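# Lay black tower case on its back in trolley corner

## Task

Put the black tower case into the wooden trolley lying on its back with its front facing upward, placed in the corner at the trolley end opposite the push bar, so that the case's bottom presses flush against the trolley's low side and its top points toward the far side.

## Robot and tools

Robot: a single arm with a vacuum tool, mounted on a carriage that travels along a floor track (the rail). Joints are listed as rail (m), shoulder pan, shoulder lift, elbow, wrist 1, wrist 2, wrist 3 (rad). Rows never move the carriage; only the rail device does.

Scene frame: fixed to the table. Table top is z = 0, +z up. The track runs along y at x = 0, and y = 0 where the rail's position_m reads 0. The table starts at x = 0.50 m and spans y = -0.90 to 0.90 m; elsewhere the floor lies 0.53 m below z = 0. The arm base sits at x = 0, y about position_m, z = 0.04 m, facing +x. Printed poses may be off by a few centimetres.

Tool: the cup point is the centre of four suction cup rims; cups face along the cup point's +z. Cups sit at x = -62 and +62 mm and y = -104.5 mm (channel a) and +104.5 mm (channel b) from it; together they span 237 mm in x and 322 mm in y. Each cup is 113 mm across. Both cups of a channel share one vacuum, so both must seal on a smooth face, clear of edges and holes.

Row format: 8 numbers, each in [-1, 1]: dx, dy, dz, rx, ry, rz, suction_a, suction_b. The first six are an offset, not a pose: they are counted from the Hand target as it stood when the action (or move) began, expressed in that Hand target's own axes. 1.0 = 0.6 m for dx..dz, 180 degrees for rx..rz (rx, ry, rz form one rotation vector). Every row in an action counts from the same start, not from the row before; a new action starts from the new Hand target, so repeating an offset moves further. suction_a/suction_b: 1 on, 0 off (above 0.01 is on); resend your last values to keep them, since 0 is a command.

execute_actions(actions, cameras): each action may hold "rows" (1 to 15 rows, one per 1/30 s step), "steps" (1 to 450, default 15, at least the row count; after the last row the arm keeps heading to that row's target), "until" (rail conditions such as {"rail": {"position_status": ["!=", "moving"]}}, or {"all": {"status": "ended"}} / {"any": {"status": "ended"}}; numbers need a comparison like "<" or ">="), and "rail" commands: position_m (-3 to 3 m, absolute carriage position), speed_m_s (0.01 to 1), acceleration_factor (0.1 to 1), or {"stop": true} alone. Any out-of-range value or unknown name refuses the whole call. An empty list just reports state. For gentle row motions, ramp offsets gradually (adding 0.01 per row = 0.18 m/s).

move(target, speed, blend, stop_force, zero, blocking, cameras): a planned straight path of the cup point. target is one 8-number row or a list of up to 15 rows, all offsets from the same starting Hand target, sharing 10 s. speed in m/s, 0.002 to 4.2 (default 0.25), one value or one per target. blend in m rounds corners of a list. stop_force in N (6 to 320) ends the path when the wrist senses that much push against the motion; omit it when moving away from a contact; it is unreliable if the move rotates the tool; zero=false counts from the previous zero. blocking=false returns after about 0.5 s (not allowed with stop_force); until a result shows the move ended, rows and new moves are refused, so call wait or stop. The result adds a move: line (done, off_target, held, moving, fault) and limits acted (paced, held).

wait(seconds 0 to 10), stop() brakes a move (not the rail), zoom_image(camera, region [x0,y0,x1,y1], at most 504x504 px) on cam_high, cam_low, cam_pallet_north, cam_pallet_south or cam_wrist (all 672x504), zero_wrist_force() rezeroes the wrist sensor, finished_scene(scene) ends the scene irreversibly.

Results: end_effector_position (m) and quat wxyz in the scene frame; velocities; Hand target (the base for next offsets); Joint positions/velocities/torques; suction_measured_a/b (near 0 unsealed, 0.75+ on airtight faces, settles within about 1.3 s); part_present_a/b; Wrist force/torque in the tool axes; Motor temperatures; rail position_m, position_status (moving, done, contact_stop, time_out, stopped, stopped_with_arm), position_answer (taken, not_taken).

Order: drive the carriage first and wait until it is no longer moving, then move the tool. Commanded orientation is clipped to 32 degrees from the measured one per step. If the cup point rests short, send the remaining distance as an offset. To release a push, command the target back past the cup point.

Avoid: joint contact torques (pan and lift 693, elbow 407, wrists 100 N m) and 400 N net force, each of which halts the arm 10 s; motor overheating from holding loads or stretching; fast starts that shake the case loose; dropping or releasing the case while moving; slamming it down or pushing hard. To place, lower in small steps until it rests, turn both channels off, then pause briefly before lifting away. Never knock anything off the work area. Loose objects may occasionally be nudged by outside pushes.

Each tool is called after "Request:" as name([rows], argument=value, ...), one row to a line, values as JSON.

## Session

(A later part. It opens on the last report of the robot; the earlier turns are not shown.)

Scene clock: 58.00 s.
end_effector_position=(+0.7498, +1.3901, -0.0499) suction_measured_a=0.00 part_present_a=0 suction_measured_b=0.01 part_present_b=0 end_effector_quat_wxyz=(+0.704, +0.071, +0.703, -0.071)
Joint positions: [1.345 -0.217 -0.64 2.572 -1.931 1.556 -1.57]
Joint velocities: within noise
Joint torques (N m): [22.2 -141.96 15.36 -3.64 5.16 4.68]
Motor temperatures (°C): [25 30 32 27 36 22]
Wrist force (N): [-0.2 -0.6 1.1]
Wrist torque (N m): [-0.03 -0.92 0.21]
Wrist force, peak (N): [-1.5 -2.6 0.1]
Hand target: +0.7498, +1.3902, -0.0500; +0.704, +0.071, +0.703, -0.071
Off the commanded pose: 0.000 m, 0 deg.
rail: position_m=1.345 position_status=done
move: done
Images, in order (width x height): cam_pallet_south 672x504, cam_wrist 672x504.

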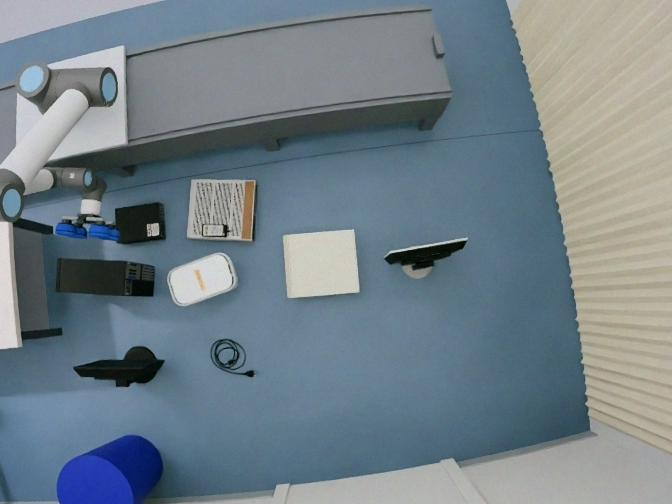

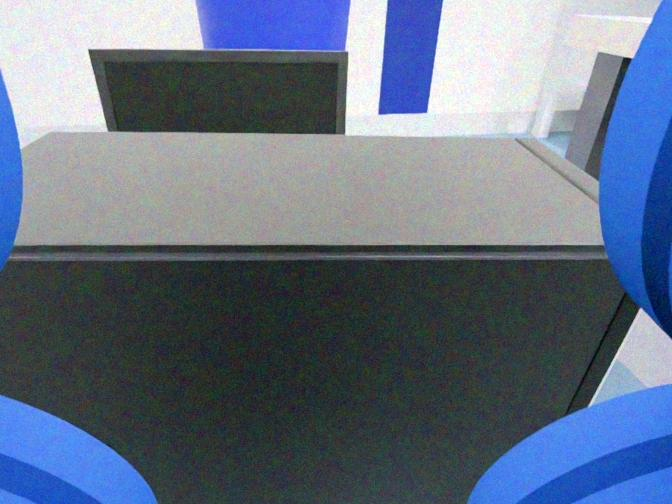

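Request:
move(target=[0.3583, 0.0567, 0.15, 0, 0, 0, 0, 0], speed=0.25, cameras=["cam_wrist", "cam_high"])

Scene clock: 63.00 s.
end_effector_position=(+0.8447, +1.4056, -0.2647) suction_measured_a=0.00 part_present_a=0 suction_measured_b=0.01 part_present_b=0 end_effector_quat_wxyz=(+0.704, +0.071, +0.703, -0.071)
Joint positions: [1.345 -0.15 -0.349 2.302 -1.953 1.623 -1.57]
Joint velocities: within noise
Joint torques (N m): [23.55 -169.83 18.27 -3.87 6.16 3.84]
Motor temperatures (°C): [25 30 32 27 36 22]
Wrist force (N): [-0.6 0.1 0.1]
Wrist torque (N m): [0.08 -0.81 0.13]
Wrist force, peak (N): [-2.7 -0.8 -0.1]
Hand target: +0.8449, +1.4056, -0.2650; +0.704, +0.071, +0.703, -0.071
Off the commanded pose: 0.000 m, 0 deg.
rail: position_m=1.345 position_status=done
move: done
Images, in order (width x height): cam_high 672x504, cam_wrist 672x504.

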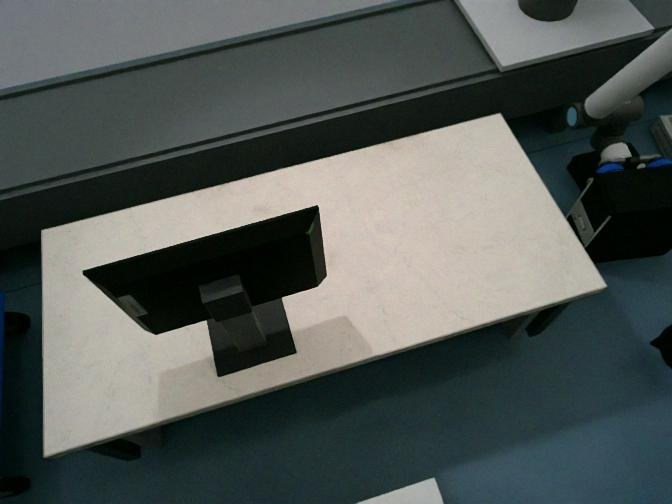

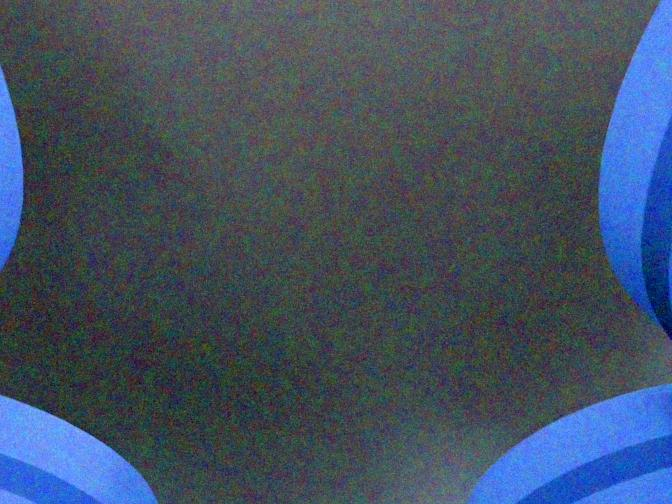

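Request:
move(target=[0, 0, 0.1333, 0, 0, 0, 0, 0], speed=0.03, stop_force=12, cameras=["cam_wrist"])

Scene clock: 65.60 s.
end_effector_position=(+0.8742, +1.3996, -0.2649) suction_measured_a=0.00 part_present_a=0 suction_measured_b=0.01 part_present_b=0 end_effector_quat_wxyz=(+0.704, +0.071, +0.703, -0.071)
Joint positions: [1.345 -0.153 -0.364 2.267 -1.903 1.62 -1.57]
Joint velocities: within noise
Joint torques (N m): [27.01 -174.49 26.87 -9.36 4.64 -1.04]
Motor temperatures (°C): [25 30 32 27 36 22]
Wrist force (N): [-8.8 -2.3 -9.2]
Wrist torque (N m): [-1.15 -0.40 1.03]
Wrist force, peak (N): [-9.4 -2.0 -12.5]
Hand target: +0.8742, +1.3996, -0.2649; +0.704, +0.071, +0.703, -0.071 (not the last commanded pose)
Off the commanded pose: 0.050 m, 0 deg.
rail: position_m=1.345 position_status=done
move: contact
Images, in order (width x height): cam_wrist 672x504.

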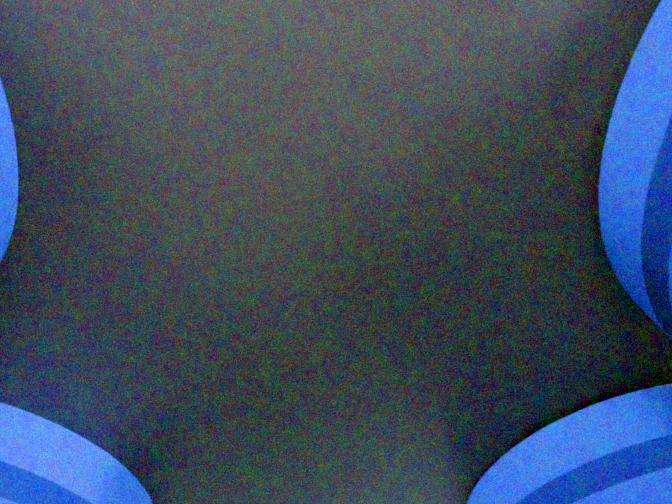

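Request:
move(target=[0, 0, -0.02, -0.0183, 0, 0, 0, 0], speed=0.05, cameras=[])

Request:
move(target=[0, 0, 0.1, 0, 0, 0, 0, 0], speed=0.03, stop_force=12, cameras=[])

Scene clock: 67.13 s.
end_effector_position=(+0.8625, +1.4020, -0.2649) suction_measured_a=0.00 part_present_a=0 suction_measured_b=0.01 part_present_b=0 end_effector_quat_wxyz=(+0.705, +0.051, +0.705, -0.051)
Joint positions: [1.345 -0.181 -0.355 2.288 -1.933 1.534 -1.57]
Joint velocities: within noise
Joint torques (N m): [-11.98 -171.29 36.84 -10.55 -3.59 -0.34]
Motor temperatures (°C): [25 30 32 27 36 22]
Wrist force (N): [-0.2 -0.6 0.0]
Wrist torque (N m): [-0.01 -0.87 0.20]
Wrist force, peak (N): [-8.9 -2.4 -9.5]
Hand target: +0.8625, +1.4020, -0.2649; +0.705, +0.051, +0.705, -0.051
Off the commanded pose: 0.000 m, 0 deg.
rail: position_m=1.345 position_status=done
move: done
No camera images: "cameras" was empty.

Scene clock: 68.97 s.
end_effector_position=(+0.8744, +1.4002, -0.2649) suction_measured_a=0.00 part_present_a=0 suction_measured_b=0.01 part_present_b=0 end_effector_quat_wxyz=(+0.705, +0.051, +0.705, -0.051)
Joint positions: [1.345 -0.181 -0.361 2.274 -1.913 1.535 -1.57]
Joint velocities: within noise
Joint torques (N m): [-22.82 -175.24 26.38 -9.39 -2.71 -0.01]
Motor temperatures (°C): [25 30 32 27 36 22]
Wrist force (N): [-7.8 1.7 -9.4]
Wrist torque (N m): [1.24 -0.43 -0.57]
Wrist force, peak (N): [-8.0 1.6 -12.6]
Hand target: +0.8744, +1.4002, -0.2649; +0.705, +0.051, +0.705, -0.051 (not the last commanded pose)
Off the commanded pose: 0.048 m, 0 deg.
rail: position_m=1.345 position_status=done
move: contact
No camera images: "cameras" was empty.

Request:
move(target=[0, 0, -0.015, 0.0092, 0, 0, 0, 0], speed=0.05, cameras=[])

Request:
move(target=[0, 0, 0.1, 0, 0, 0, 0, 0], speed=0.03, stop_force=20, cameras=[])

Scene clock: 70.27 s.
end_effector_position=(+0.8656, +1.4015, -0.2649) suction_measured_a=0.00 part_present_a=0 suction_measured_b=0.01 part_present_b=0 end_effector_quat_wxyz=(+0.704, +0.061, +0.704, -0.061)
Joint positions: [1.345 -0.166 -0.358 2.281 -1.923 1.578 -1.57]
Joint velocities: within noise
Joint torques (N m): [24.8 -174.5 39.32 -9.68 6.06 -0.01]
Motor temperatures (°C): [25 30 32 27 36 22]
Wrist force (N): [-0.8 -0.3 -0.1]
Wrist torque (N m): [0.03 -0.79 0.17]
Wrist force, peak (N): [-8.0 1.7 -9.4]
Hand target: +0.8655, +1.4015, -0.2649; +0.704, +0.061, +0.704, -0.061
Off the commanded pose: 0.000 m, 0 deg.
rail: position_m=1.345 position_status=done
move: done
No camera images: "cameras" was empty.

Scene clock: 72.13 s.
end_effector_position=(+0.8776, +1.3994, -0.2650) suction_measured_a=0.00 part_present_a=0 suction_measured_b=0.01 part_present_b=0 end_effector_quat_wxyz=(+0.704, +0.061, +0.704, -0.061)
Joint positions: [1.345 -0.166 -0.364 2.267 -1.902 1.578 -1.57]
Joint velocities: within noise
Joint torques (N m): [15.81 -172.28 18.86 -8.69 5.32 -0.56]
Motor temperatures (°C): [25 30 32 27 36 22]
Wrist force (N): [-14.7 0.2 -15.4]
Wrist torque (N m): [0.10 0.06 0.06]
Wrist force, peak (N): [-16.7 0.7 -22.0]
Hand target: +0.8776, +1.3994, -0.2650; +0.704, +0.061, +0.704, -0.061 (not the last commanded pose)
Off the commanded pose: 0.048 m, 0 deg.
rail: position_m=1.345 position_status=done
move: contact
No camera images: "cameras" was empty.

Request:
execute_actions([
  {"rows": [[0, 0, 0, 0, 0, 0, 1, 1]], "steps": 45},
], cameras=["cam_wrist", "cam_high"])

Scene clock: 73.97 s.
end_effector_position=(+0.8776, +1.3994, -0.2650) suction_measured_a=0.94 part_present_a=1 suction_measured_b=0.94 part_present_b=1 end_effector_quat_wxyz=(+0.704, +0.061, +0.704, -0.061)
Joint positions: [1.345 -0.166 -0.364 2.267 -1.902 1.578 -1.57]
Joint velocities: within noise
Joint torques (N m): [-25.26 -160.23 52.07 1.59 8.8 0.06]
Motor temperatures (°C): [25 30 32 27 36 22]
Wrist force (N): [-111.9 8.6 16.2]
Wrist torque (N m): [-2.92 -17.46 -0.74]
Wrist force, peak (N): [-99.9 -7.4 55.2]
Hand target: +0.8776, +1.3994, -0.2650; +0.704, +0.061, +0.704, -0.061
Off the commanded pose: 0.000 m, 0 deg.
rail: position_m=1.345 position_status=done
Images, in order (width x height): cam_high 672x504, cam_wrist 672x504.

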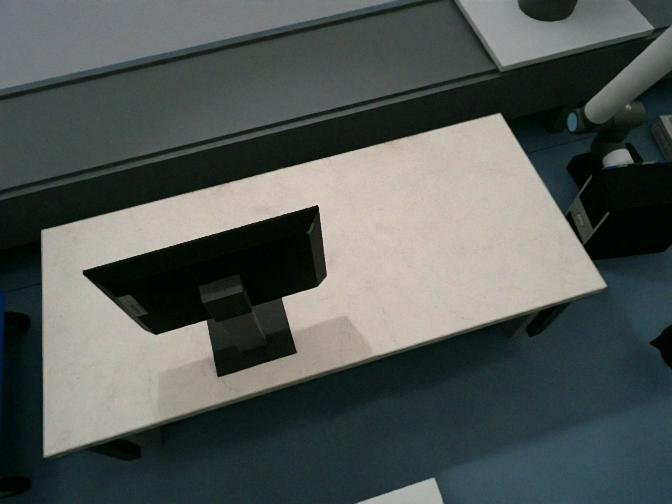

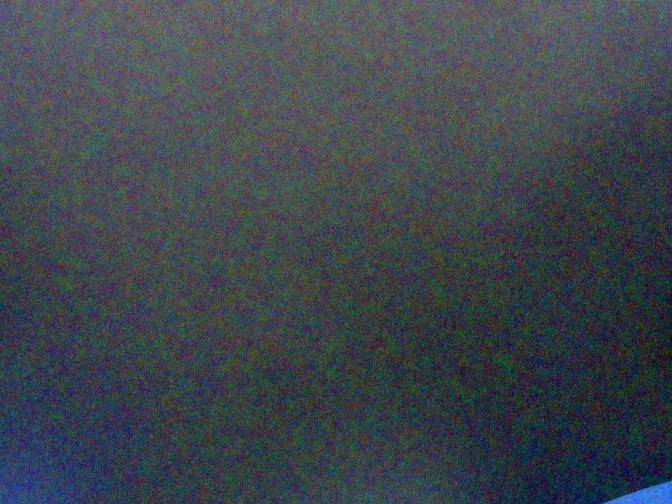

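Request:
move(target=[-0.1, 0, 0, 0, 0, 0, 1, 1], speed=0.08, cameras=["cam_high", "cam_pallet_south"])

Scene clock: 77.83 s.
end_effector_position=(+0.8776, +1.3994, -0.2052) suction_measured_a=0.94 part_present_a=1 suction_measured_b=0.94 part_present_b=1 end_effector_quat_wxyz=(+0.704, +0.061, +0.704, -0.061)
Joint positions: [1.345 -0.166 -0.452 2.311 -1.859 1.578 -1.57]
Joint velocities: within noise
Joint torques (N m): [-21.78 -315.3 21.81 -35.81 -1.94 -0.96]
Motor temperatures (°C): [25 30 32 27 36 22]
Wrist force (N): [-35.4 -0.3 0.0]
Wrist torque (N m): [-0.30 -7.52 2.69]
Wrist force, peak (N): [-112.8 8.5 16.7]
Hand target: +0.8776, +1.3994, -0.2050; +0.704, +0.061, +0.704, -0.061
Off the commanded pose: 0.000 m, 0 deg.
rail: position_m=1.345 position_status=done
move: done
Images, in order (width x height): cam_high 672x504, cam_pallet_south 672x504.

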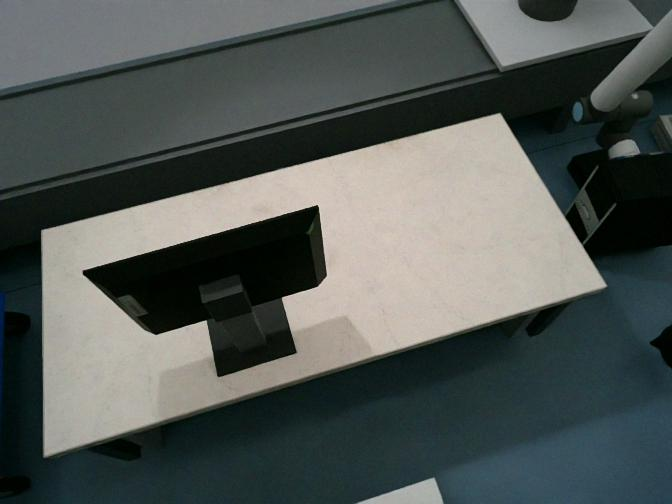

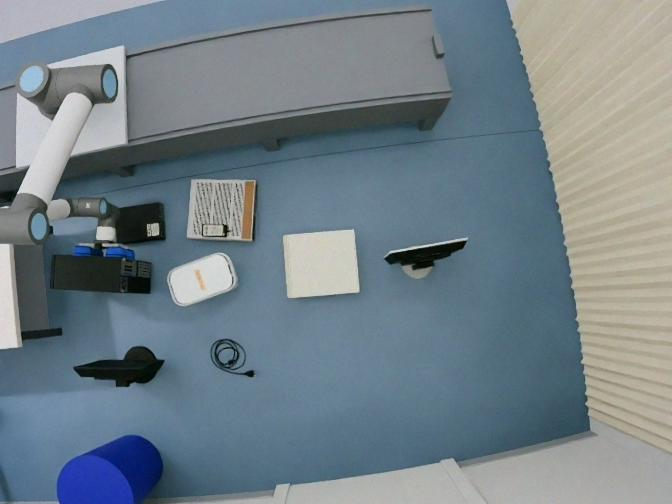

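Request:
move(target=[-1.0, 0, 0, 0, 0, 0, 1, 1], speed=0.4, cameras=["cam_high"])

Scene clock: 81.10 s.
end_effector_position=(+0.8776, +1.3991, +0.3949) suction_measured_a=0.94 part_present_a=1 suction_measured_b=0.94 part_present_b=1 end_effector_quat_wxyz=(+0.704, +0.061, +0.704, -0.061)
Joint positions: [1.345 -0.167 -1.43 2.34 -0.911 1.577 -1.57]
Joint velocities: within noise
Joint torques (N m): [-19.85 -211.43 -151.99 -36.28 -4.01 2.82]
Motor temperatures (°C): [25 30 32 27 36 22]
Wrist force (N): [-35.2 -0.4 0.0]
Wrist torque (N m): [-0.28 -7.48 2.67]
Wrist force, peak (N): [-53.9 -0.8 1.2]
Hand target: +0.8776, +1.3991, +0.3950; +0.704, +0.061, +0.704, -0.061
Off the commanded pose: 0.000 m, 0 deg.
rail: position_m=1.345 position_status=done
move: done
Images, in order (width x height): cam_high 672x504.

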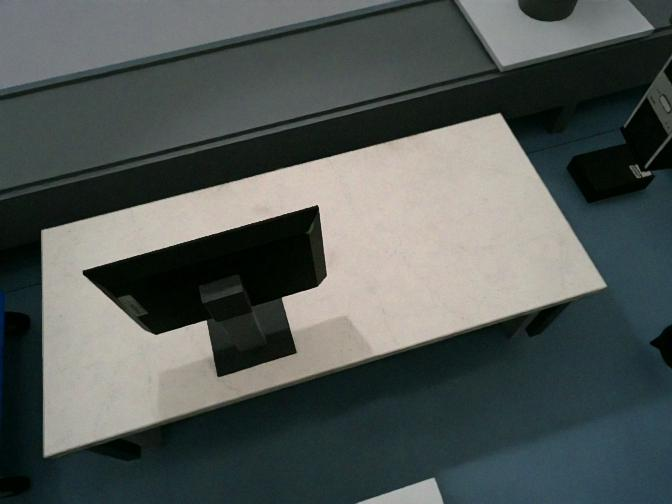

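Request:
move(target=[-0.675, -0.7533, 0.0842, 0.2064, 0.2064, -0.2458, 1, 1], speed=0.4, blocking=false, cameras=[])

Request:
execute_actions([
  {"rail": {"position_m": -1.15, "acceleration_factor": 0.7}, "steps": 200},
], cameras=[])

Request:
execute_actions([
  {"steps": 250, "until": {"rail": {"position_status": ["!=", "moving"]}}},
])

Scene clock: 82.33 s.
end_effector_position=(+0.8729, +1.3257, +0.4638) suction_measured_a=0.94 part_present_a=1 suction_measured_b=0.94 part_present_b=1 end_effector_quat_wxyz=(+0.665, +0.058, +0.732, -0.139) end_effector_velocity=(-0.024, -0.273, +0.251) end_effector_angular_velocity=(-0.392, +0.426, -0.397)
Joint positions: [1.345 -0.239 -1.524 2.265 -0.664 1.616 -1.694]
Joint velocities: [0 -0.259 -0.284 -0.314 0.899 0.175 -0.47]
Joint torques (N m): [-31.29 -192.38 -183.83 -23.51 9.63 -10.81]
Motor temperatures (°C): [25 30 32 27 36 22]
Wrist force (N): [-32.9 -2.1 -1.9]
Wrist torque (N m): [0.40 -7.99 3.34]
Wrist force, peak (N): [-35.5 -0.4 0.2]
Hand target: +0.8699, +1.2753, +0.5053; +0.621, +0.054, +0.758, -0.191
Tool commands: tool/suction_a=+1.0 tool/suction_b=+1.0
Off the commanded pose: 0.508 m, 58 deg.
rail: position_m=1.345 position_status=done
move: running
No camera images: "cameras" was empty.

Scene clock: 84.13 s.
end_effector_position=(+0.8493, +0.3836, +0.7995) suction_measured_a=0.94 part_present_a=1 suction_measured_b=0.94 part_present_b=1 end_effector_quat_wxyz=(+0.326, +0.028, +0.800, -0.502) end_effector_velocity=(+0.000, -0.641, +0.002) end_effector_angular_velocity=(-0.003, +0.004, -0.004)
Joint positions: [0.783 -0.507 -1.539 1.685 0.182 2.071 -2.369]
Joint velocities: [-0.639 -0.001 0.002 -0.005 0.003 0.004 -0.004]
Joint torques (N m): [-27.15 -146.66 -196.69 -18.57 13.28 -8.74]
Motor temperatures (°C): [25 30 32 27 36 22]
Wrist force (N): [-20.0 -24.4 -12.4]
Wrist torque (N m): [5.28 -5.15 4.93]
Wrist force, peak (N): [-23.9 -41.4 -7.5]
Hand target: +0.8494, +0.3833, +0.7998; +0.326, +0.028, +0.800, -0.503
Tool commands: tool/suction_a=+1.0 tool/suction_b=+1.0
Off the commanded pose: 0.000 m, 0 deg.
rail: position_m=0.783 position_m_goal=-1.150 position_status=moving position_answer=taken
earlier move: done
No camera images: "cameras" was empty.

Scene clock: 87.83 s.
end_effector_position=(+0.8494, -1.5501, +0.7998) suction_measured_a=0.94 part_present_a=1 suction_measured_b=0.94 part_present_b=1 end_effector_quat_wxyz=(+0.326, +0.028, +0.800, -0.503)
Joint positions: [-1.15 -0.507 -1.539 1.684 0.182 2.071 -2.369]
Joint velocities: within noise
Joint torques (N m): [27.9 -203.48 -171.61 -21.49 5.62 -8.71]
Motor temperatures (°C): [25 30 32 27 36 22]
Wrist force (N): [-18.7 -25.7 -9.1]
Wrist torque (N m): [5.29 -5.28 4.89]
Wrist force, peak (N): [-20.3 -24.7 -12.4]
Hand target: +0.8494, -1.5501, +0.7998; +0.326, +0.028, +0.800, -0.503
Tool commands: tool/suction_a=+1.0 tool/suction_b=+1.0
Off the commanded pose: 0.000 m, 0 deg.
rail: position_m=-1.150 position_status=done

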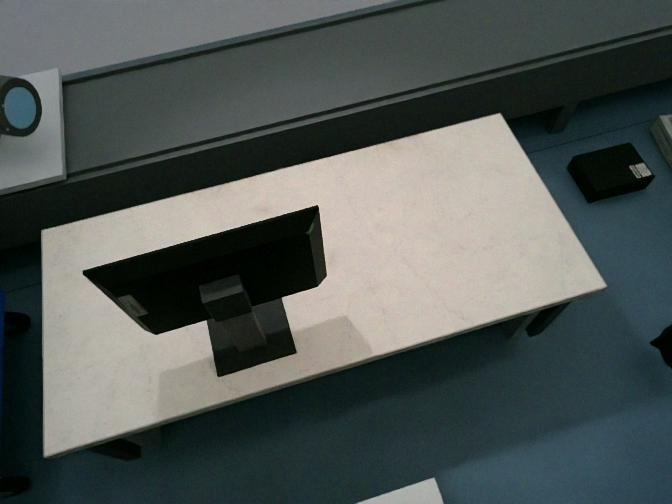

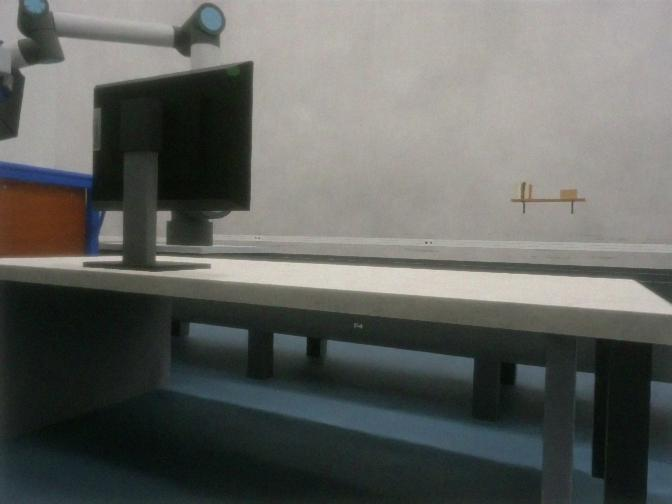

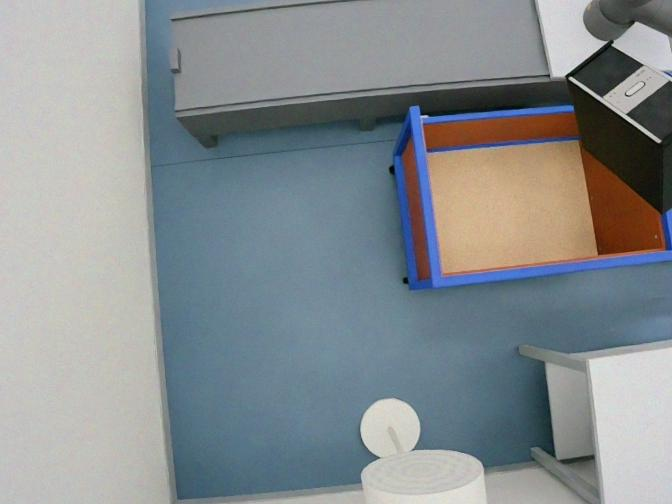

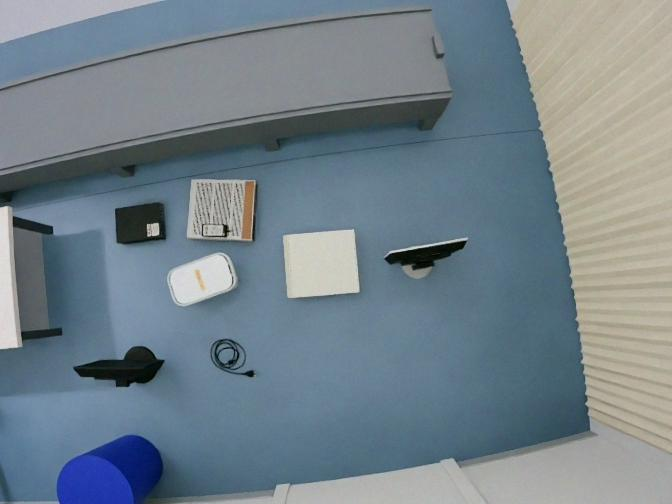

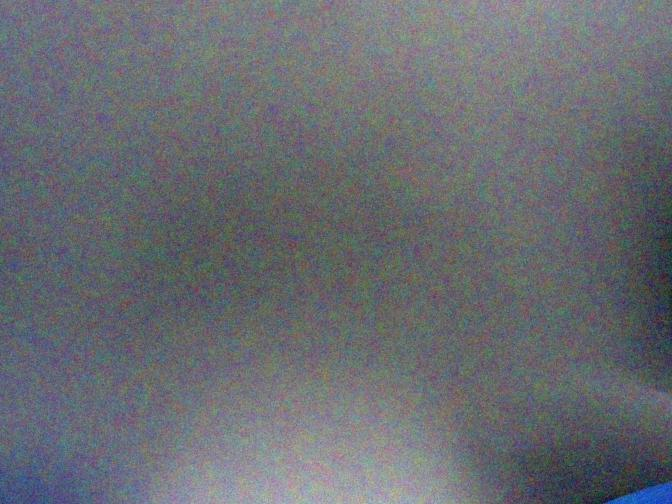

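Request:
move(target=[0.1863, -0.3748, 0.6835, 0.1373, 0.1378, -0.1637, 1, 1], speed=0.35)

Scene clock: 90.87 s.
end_effector_position=(+0.8799, -2.0298, +0.7992) suction_measured_a=0.94 part_present_a=1 suction_measured_b=0.94 part_present_b=1 end_effector_quat_wxyz=(+0.000, +0.000, +0.708, -0.707)
Joint positions: [-1.15 -0.783 -1.188 1.349 -0.159 2.359 -3.14]
Joint velocities: within noise
Joint torques (N m): [-19.81 -265.08 -195.97 -26.52 5 -9.81]
Motor temperatures (°C): [25 30 32 27 36 22]
Wrist force (N): [0.4 -33.4 1.0]
Wrist torque (N m): [7.65 0.30 4.22]
Wrist force, peak (N): [0.1 -34.3 13.9]
Hand target: +0.8799, -2.0300, +0.7992; +0.000, +0.000, +0.708, -0.707
Off the commanded pose: 0.000 m, 0 deg.
rail: position_m=-1.150 position_status=done
move: done

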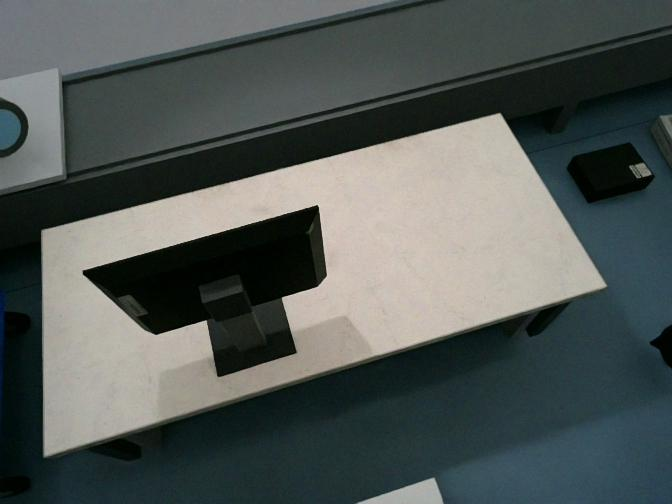

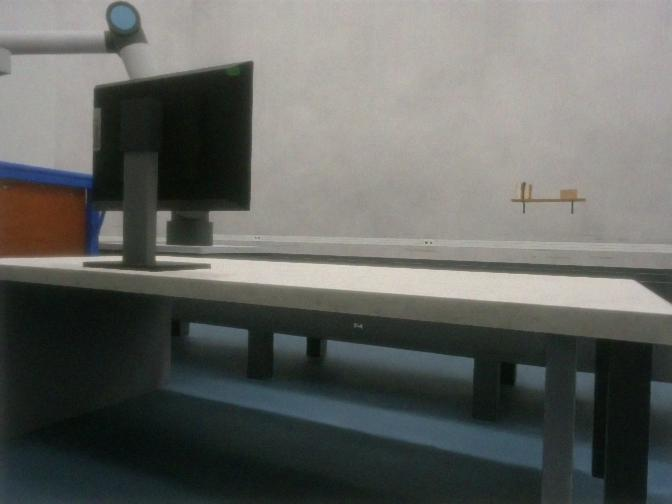

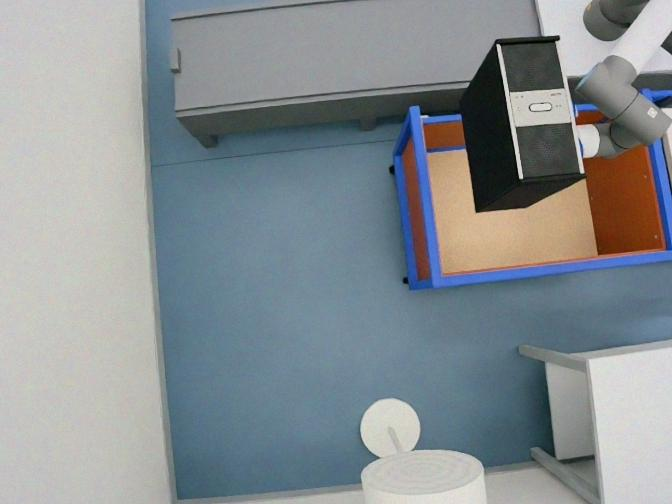

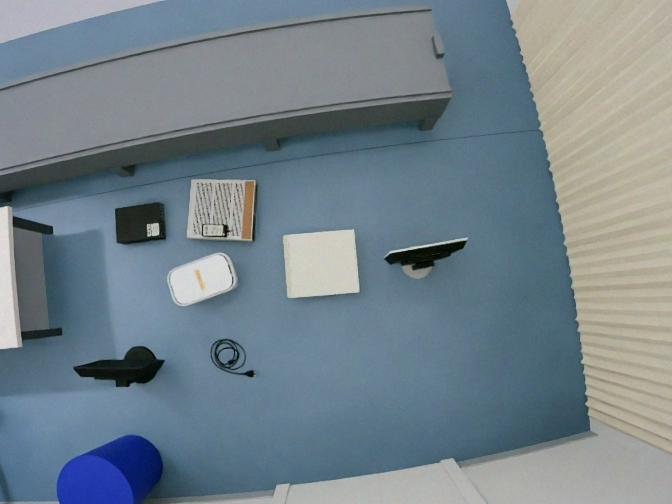

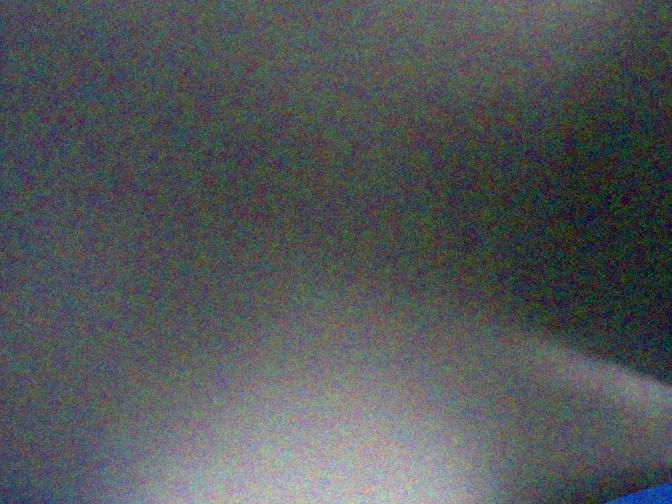

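Request:
move(target=[0, 0.55, 0, 0, 0, 0, 1, 1], speed=0.3, cameras=["cam_pallet_north"])

Request:
zoom_image(camera="cam_pallet_north", region=[380, 0, 672, 300])

Scene clock: 93.10 s.
end_effector_position=(+0.8798, -2.0295, +0.4695) suction_measured_a=0.94 part_present_a=1 suction_measured_b=0.94 part_present_b=1 end_effector_quat_wxyz=(+0.000, +0.000, +0.708, -0.707)
Joint positions: [-1.15 -0.782 -1.05 1.623 -0.571 2.36 -3.141]
Joint velocities: within noise
Joint torques (N m): [-6.25 -278.95 -144.14 -25.6 -5.26 -9.38]
Motor temperatures (°C): [25 30 32 27 36 22]
Wrist force (N): [-0.3 -33.2 1.0]
Wrist torque (N m): [7.58 0.41 4.13]
Wrist force, peak (N): [0.0 -48.1 0.7]
Hand target: +0.8798, -2.0296, +0.4692; +0.000, +0.000, +0.708, -0.707
Off the commanded pose: 0.000 m, 0 deg.
rail: position_m=-1.150 position_status=done
move: done
Images, in order (width x height): cam_pallet_north 672x504.

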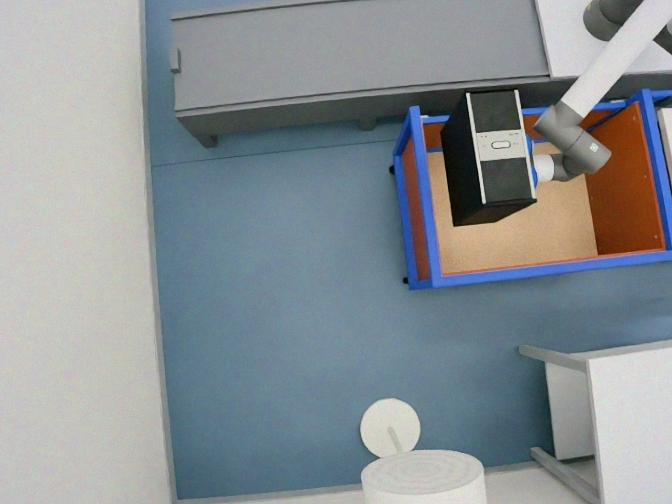

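Scaled by 1.680.

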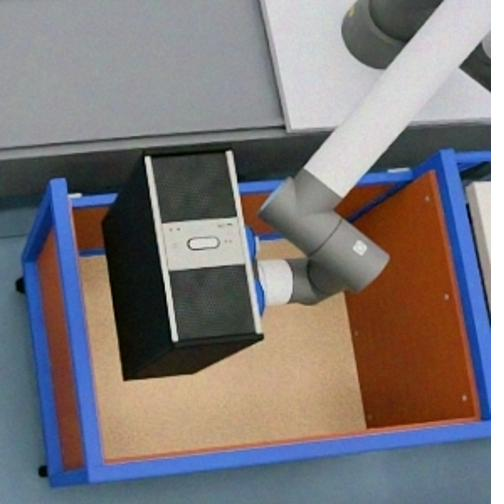

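Request:
move(target=[0, 0.62, 0, 0, 0, 0, 1, 1], speed=0.3, cameras=["cam_pallet_north"])

Request:
zoom_image(camera="cam_pallet_north", region=[380, 0, 672, 300])

Scene clock: 95.23 s.
end_effector_position=(+0.8796, -2.0291, +0.0976) suction_measured_a=0.94 part_present_a=1 suction_measured_b=0.94 part_present_b=1 end_effector_quat_wxyz=(+0.000, +0.000, +0.708, -0.707)
Joint positions: [-1.15 -0.782 -0.746 1.723 -0.975 2.36 -3.141]
Joint velocities: within noise
Joint torques (N m): [6.69 -314.94 -123.73 -26.71 -5.14 -9.5]
Motor temperatures (°C): [25 30 32 27 36 22]
Wrist force (N): [-0.4 -33.0 0.8]
Wrist torque (N m): [7.63 0.44 4.16]
Wrist force, peak (N): [-0.6 -48.5 1.2]
Hand target: +0.8796, -2.0292, +0.0972; +0.000, +0.000, +0.708, -0.707
Off the commanded pose: 0.000 m, 0 deg.
rail: position_m=-1.150 position_status=done
move: done
Images, in order (width x height): cam_pallet_north 672x504.

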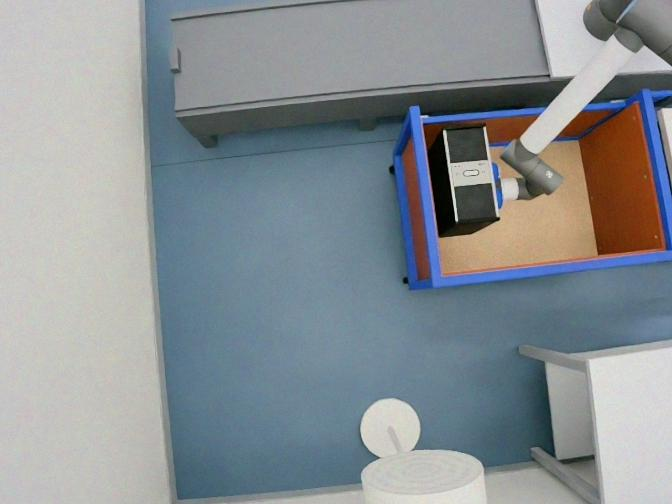

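Scaled by 1.680.

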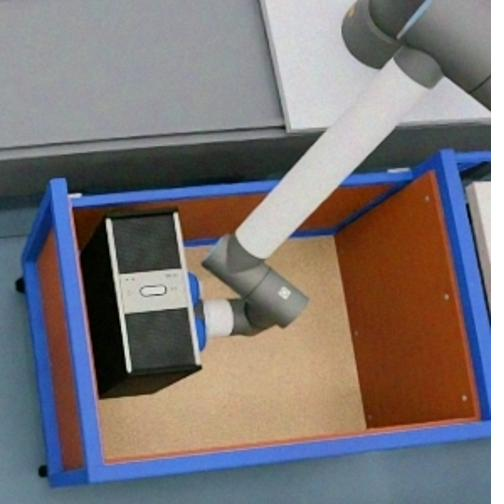

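Request:
move(target=[0, 0.4, 0, 0, 0, 0, 1, 1], speed=0.04, stop_force=15, cameras=["cam_pallet_north"])

Scene clock: 100.53 s.
end_effector_position=(+0.8795, -2.0289, -0.0407) suction_measured_a=0.94 part_present_a=1 suction_measured_b=0.94 part_present_b=1 end_effector_quat_wxyz=(+0.000, +0.000, +0.708, -0.707)
Joint positions: [-1.15 -0.782 -0.606 1.704 -1.096 2.36 -3.141]
Joint velocities: within noise
Joint torques (N m): [14.54 -382.29 -97.35 -24.07 -4.55 -7.72]
Motor temperatures (°C): [25 30 32 27 36 22]
Wrist force (N): [-0.7 -35.4 1.1]
Wrist torque (N m): [7.99 0.36 4.52]
Wrist force, peak (N): [9.1 -90.7 -4.7]
Hand target: +0.8795, -2.0290, -0.0407; +0.000, +0.000, +0.708, -0.707 (not the last commanded pose)
Off the commanded pose: 0.102 m, 0 deg.
rail: position_m=-1.150 position_status=done
move: contact
Images, in order (width x height): cam_pallet_north 672x504.

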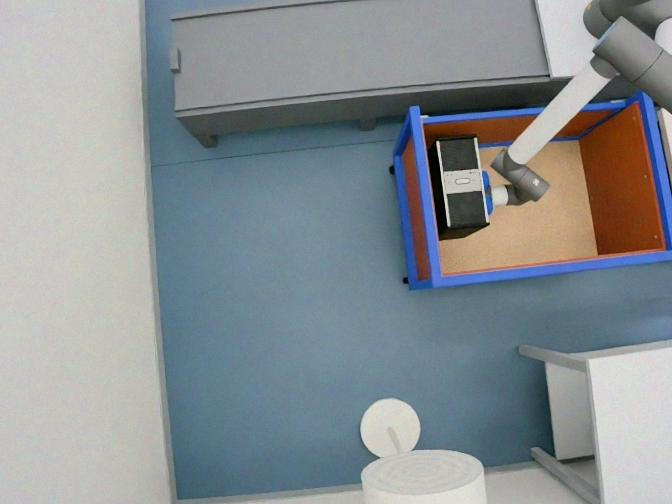

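Request:
move(target=[0, -0.0083, 0, 0, 0, 0, 1, 1], speed=0.03, cameras=[])

Request:
move(target=[0, 0, 0.25, 0, 0, 0, 1, 1], speed=0.03, stop_force=12, cameras=["cam_pallet_north"])

Scene clock: 101.47 s.
end_effector_position=(+0.8795, -2.0290, -0.0360) suction_measured_a=0.94 part_present_a=1 suction_measured_b=0.94 part_present_b=1 end_effector_quat_wxyz=(+0.000, +0.000, +0.708, -0.707)
Joint positions: [-1.15 -0.782 -0.611 1.705 -1.092 2.36 -3.141]
Joint velocities: within noise
Joint torques (N m): [5.69 -378.89 -83.86 -20.44 -4.72 -4.9]
Motor temperatures (°C): [25 30 32 27 36 22]
Wrist force (N): [-0.2 -33.9 0.4]
Wrist torque (N m): [7.64 0.38 4.16]
Wrist force, peak (N): [-0.3 -35.2 1.2]
Hand target: +0.8795, -2.0290, -0.0357; +0.000, +0.000, +0.708, -0.707
Off the commanded pose: 0.000 m, 0 deg.
rail: position_m=-1.150 position_status=done
move: done
No camera images: "cameras" was empty.

Scene clock: 105.60 s.
end_effector_position=(+0.8794, -2.1034, -0.0358) suction_measured_a=0.94 part_present_a=1 suction_measured_b=0.94 part_present_b=1 end_effector_quat_wxyz=(+0.000, +0.000, +0.708, -0.707)
Joint positions: [-1.15 -0.831 -0.587 1.63 -1.042 2.311 -3.141]
Joint velocities: within noise
Joint torques (N m): [23.56 -400.46 -100.6 -27.33 0.43 -5.74]
Motor temperatures (°C): [25 30 32 27 36 22]
Wrist force (N): [0.0 -31.9 -2.5]
Wrist torque (N m): [8.25 -0.13 4.00]
Wrist force, peak (N): [15.7 -33.4 -83.3]
Hand target: +0.8794, -2.1034, -0.0358; +0.000, +0.000, +0.708, -0.707 (not the last commanded pose)
Off the commanded pose: 0.076 m, 0 deg.
rail: position_m=-1.150 position_status=done
move: contact
Images, in order (width x height): cam_pallet_north 672x504.

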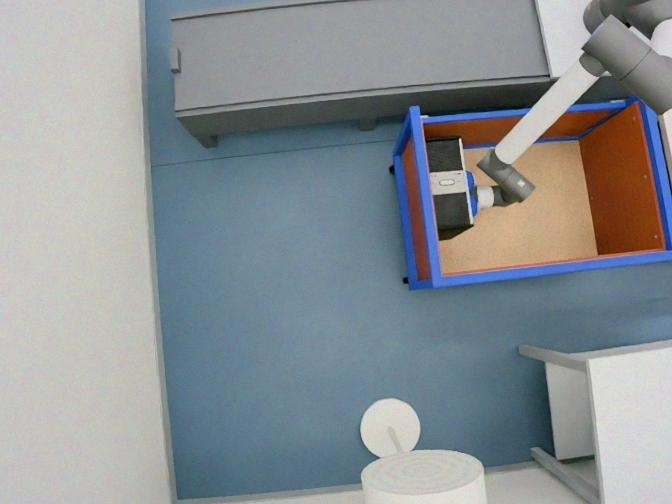

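Request:
move(target=[0, 0, -0.01, 0, -0.0044, 0, 1, 1], speed=0.03, cameras=[])

Request:
move(target=[0, 0, 0.06, 0, 0, 0, 1, 1], speed=0.012, stop_force=12, cameras=[])

Scene clock: 106.70 s.
end_effector_position=(+0.8794, -2.0976, -0.0358) suction_measured_a=0.94 part_present_a=1 suction_measured_b=0.94 part_present_b=1 end_effector_quat_wxyz=(+0.004, -0.005, +0.708, -0.707)
Joint positions: [-1.15 -0.83 -0.591 1.642 -1.049 2.299 -3.141]
Joint velocities: within noise
Joint torques (N m): [26.77 -395.85 -92.37 -28.02 -5.57 -1.16]
Motor temperatures (°C): [25 30 32 27 36 22]
Wrist force (N): [0.3 -32.8 0.4]
Wrist torque (N m): [7.74 0.31 4.14]
Wrist force, peak (N): [0.9 -33.7 1.6]
Hand target: +0.8794, -2.0974, -0.0358; +0.005, -0.005, +0.708, -0.707
Off the commanded pose: 0.000 m, 0 deg.
rail: position_m=-1.150 position_status=done
move: done
No camera images: "cameras" was empty.

Scene clock: 108.60 s.
end_effector_position=(+0.8796, -2.1012, -0.0356) suction_measured_a=0.94 part_present_a=1 suction_measured_b=0.94 part_present_b=1 end_effector_quat_wxyz=(+0.005, -0.005, +0.707, -0.707)
Joint positions: [-1.15 -0.832 -0.59 1.638 -1.047 2.296 -3.141]
Joint velocities: within noise
Joint torques (N m): [23.66 -399.48 -103.95 -26.81 1.33 -0.86]
Motor temperatures (°C): [25 30 32 27 36 22]
Wrist force (N): [1.6 -32.2 -10.3]
Wrist torque (N m): [10.00 3.20 4.71]
Wrist force, peak (N): [-7.7 -34.5 -39.2]
Hand target: +0.8796, -2.1012, -0.0356; +0.005, -0.005, +0.707, -0.707 (not the last commanded pose)
Off the commanded pose: 0.032 m, 0 deg.
rail: position_m=-1.150 position_status=done
move: contact
No camera images: "cameras" was empty.

Request:
move(target=[0, 0, -0.0067, 0, 0.0022, 0, 1, 1], speed=0.03, cameras=[])

Request:
move(target=[0.2, 0, 0, 0, 0, 0, 1, 1], speed=0.015, stop_force=12, cameras=["cam_pallet_north"])

Scene clock: 109.73 s.
end_effector_position=(+0.8795, -2.0973, -0.0356) suction_measured_a=0.94 part_present_a=1 suction_measured_b=0.94 part_present_b=1 end_effector_quat_wxyz=(+0.002, -0.003, +0.708, -0.707)
Joint positions: [-1.15 -0.828 -0.59 1.64 -1.048 2.306 -3.141]
Joint velocities: within noise
Joint torques (N m): [29.25 -401.33 -93.47 -27.65 4.67 0.44]
Motor temperatures (°C): [25 30 32 27 36 22]
Wrist force (N): [0.3 -32.9 0.4]
Wrist torque (N m): [7.74 0.32 4.14]
Wrist force, peak (N): [1.8 -32.3 -9.7]
Hand target: +0.8795, -2.0972, -0.0356; +0.002, -0.002, +0.708, -0.707
Off the commanded pose: 0.000 m, 0 deg.
rail: position_m=-1.150 position_status=done
move: done
No camera images: "cameras" was empty.

Scene clock: 115.83 s.
end_effector_position=(+0.8112, -2.0976, -0.0356) suction_measured_a=0.94 part_present_a=1 suction_measured_b=0.94 part_present_b=1 end_effector_quat_wxyz=(+0.002, -0.002, +0.708, -0.707)
Joint positions: [-1.15 -0.877 -0.62 1.731 -1.11 2.258 -3.141]
Joint velocities: within noise
Joint torques (N m): [17.13 -319.93 -103.93 -23.46 7.39 1.15]
Motor temperatures (°C): [25 30 32 27 36 22]
Wrist force (N): [-10.5 -32.2 -0.7]
Wrist torque (N m): [7.67 0.31 2.59]
Wrist force, peak (N): [-22.6 -32.1 -2.3]
Hand target: +0.8112, -2.0976, -0.0356; +0.002, -0.002, +0.708, -0.707 (not the last commanded pose)
Off the commanded pose: 0.052 m, 0 deg.
rail: position_m=-1.150 position_status=done
move: contact
Images, in order (width x height): cam_pallet_north 672x504.

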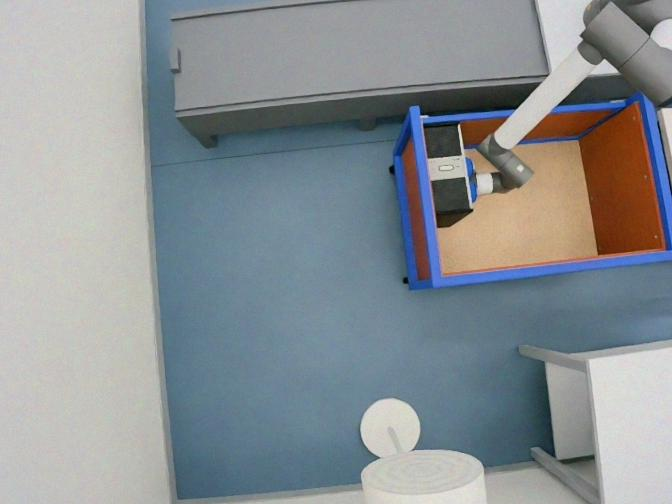

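Request:
move(target=[0, 0, 0.03, 0, 0, 0, 1, 1], speed=0.01, stop_force=10, cameras=[])

Request:
move(target=[0, 0.03, 0, 0, 0, 0, 1, 1], speed=0.01, stop_force=20, cameras=[])

Scene clock: 118.70 s.
end_effector_position=(+0.8113, -2.1030, -0.0356) suction_measured_a=0.94 part_present_a=1 suction_measured_b=0.94 part_present_b=1 end_effector_quat_wxyz=(+0.002, -0.002, +0.708, -0.707)
Joint positions: [-1.15 -0.881 -0.618 1.726 -1.106 2.254 -3.141]
Joint velocities: within noise
Joint torques (N m): [11.79 -385.87 -92.92 -27.85 3.49 1.29]
Motor temperatures (°C): [25 30 32 27 36 22]
Wrist force (N): [-10.6 -33.7 -10.0]
Wrist torque (N m): [9.34 2.63 2.05]
Wrist force, peak (N): [-15.9 -34.9 -36.9]
Hand target: +0.8113, -2.1030, -0.0356; +0.002, -0.002, +0.708, -0.707 (not the last commanded pose)
Off the commanded pose: 0.013 m, 0 deg.
rail: position_m=-1.150 position_status=done
move: contact
No camera images: "cameras" was empty.

Scene clock: 120.67 s.
end_effector_position=(+0.8113, -2.1030, -0.0411) suction_measured_a=0.94 part_present_a=1 suction_measured_b=0.94 part_present_b=1 end_effector_quat_wxyz=(+0.002, -0.002, +0.707, -0.707)
Joint positions: [-1.15 -0.881 -0.612 1.724 -1.11 2.254 -3.141]
Joint velocities: within noise
Joint torques (N m): [9.67 -360.86 -71.62 -16.5 3.2 -2.07]
Motor temperatures (°C): [25 30 32 27 36 22]
Wrist force (N): [-13.8 -50.2 -5.5]
Wrist torque (N m): [12.39 2.35 3.26]
Wrist force, peak (N): [-5.4 -65.1 -15.4]
Hand target: +0.8113, -2.1030, -0.0411; +0.002, -0.002, +0.707, -0.707 (not the last commanded pose)
Off the commanded pose: 0.013 m, 0 deg.
rail: position_m=-1.150 position_status=done
move: contact
No camera images: "cameras" was empty.

Request:
move(target=[0, 0.0025, 0, 0, 0, 0, 1, 1], speed=0.01, cameras=[])

Scene clock: 121.50 s.
end_effector_position=(+0.8114, -2.1031, -0.0421) suction_measured_a=0.94 part_present_a=1 suction_measured_b=0.94 part_present_b=1 end_effector_quat_wxyz=(+0.002, -0.002, +0.707, -0.707)
Joint positions: [-1.15 -0.881 -0.611 1.724 -1.112 2.254 -3.141]
Joint velocities: within noise
Joint torques (N m): [9.16 -221.97 -75.57 -5.09 3.1 -4.68]
Motor temperatures (°C): [25 30 32 27 36 22]
Wrist force (N): [2.1 -106.5 -21.4]
Wrist torque (N m): [16.19 1.13 6.83]
Wrist force, peak (N): [2.1 -106.5 -21.4]
Hand target: +0.8113, -2.1030, -0.0426; +0.002, -0.002, +0.707, -0.707
Off the commanded pose: 0.000 m, 0 deg.
rail: position_m=-1.150 position_status=done
move: done
No camera images: "cameras" was empty.

Request:
execute_actions([
  {"rows": [[0, 0, 0, 0, 0, 0, 0, 0]], "steps": 36},
], cameras=["cam_pallet_north"])

Scene clock: 123.30 s.
end_effector_position=(+0.8113, -2.1029, -0.0426) suction_measured_a=0.00 part_present_a=0 suction_measured_b=0.01 part_present_b=0 end_effector_quat_wxyz=(+0.002, -0.002, +0.707, -0.707)
Joint positions: [-1.15 -0.881 -0.611 1.724 -1.112 2.254 -3.141]
Joint velocities: within noise
Joint torques (N m): [-174.69 -326.92 -199.15 -30.38 -6.76 -8.8]
Motor temperatures (°C): [25 30 32 27 36 22]
Wrist force (N): [7.0 -8.9 -214.3]
Wrist torque (N m): [1.17 0.08 3.90]
Wrist force, peak (N): [7.0 -8.9 -214.3]
Hand target: +0.8113, -2.1030, -0.0426; +0.002, -0.002, +0.707, -0.707
Off the commanded pose: 0.000 m, 0 deg.
rail: position_m=-1.150 position_status=done
Images, in order (width x height): cam_pallet_north 672x504.

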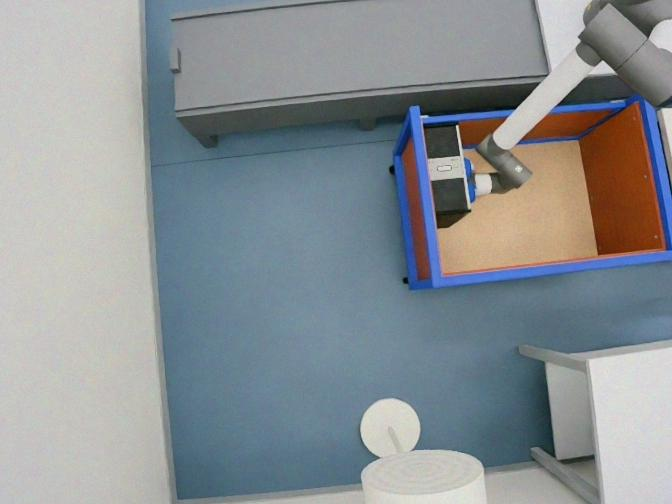

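Request:
move(target=[0, 0, -0.25, 0, 0, 0, 0, 0], speed=0.1, cameras=["cam_pallet_north", "cam_wrist"])

Request:
zoom_image(camera="cam_pallet_north", region=[380, 80, 600, 300])

Scene clock: 125.57 s.
end_effector_position=(+0.8103, -1.9533, -0.0424) suction_measured_a=0.00 part_present_a=0 suction_measured_b=0.01 part_present_b=0 end_effector_quat_wxyz=(+0.002, -0.002, +0.707, -0.707)
Joint positions: [-1.15 -0.779 -0.654 1.87 -1.214 2.356 -3.141]
Joint velocities: within noise
Joint torques (N m): [21.86 -271.39 -28.77 -7.72 5.97 -3.95]
Motor temperatures (°C): [25 30 32 27 36 22]
Wrist force (N): [11.6 -7.8 0.4]
Wrist torque (N m): [-0.97 -2.15 -0.57]
Wrist force, peak (N): [6.7 -8.1 -215.2]
Hand target: +0.8103, -1.9530, -0.0424; +0.002, -0.002, +0.707, -0.707
Off the commanded pose: 0.000 m, 0 deg.
rail: position_m=-1.150 position_status=done
move: done
Images, in order (width x height): cam_pallet_north 672x504, cam_wrist 672x504.

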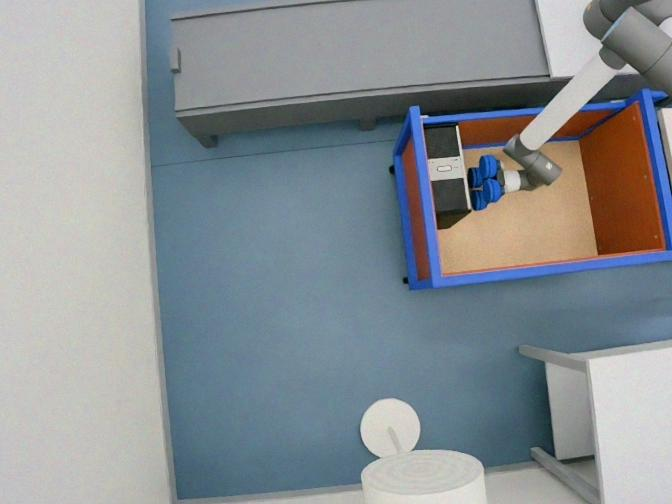

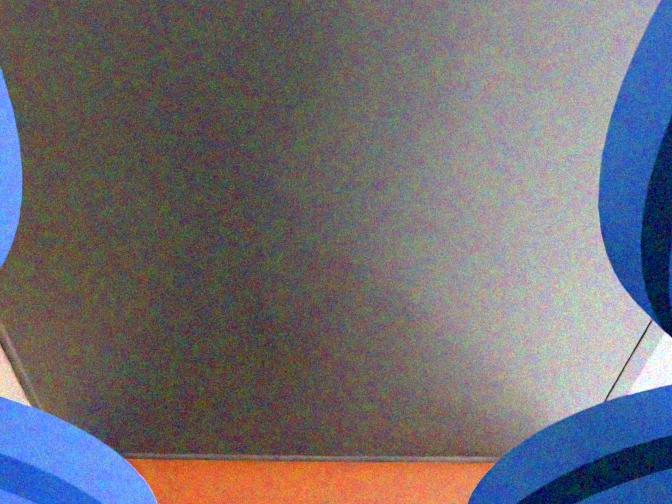

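Scaled by 2.291.

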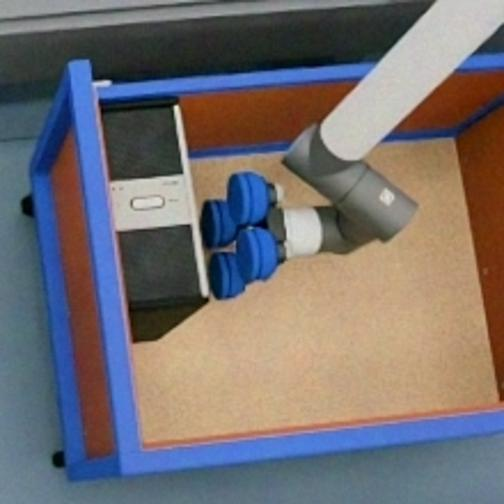

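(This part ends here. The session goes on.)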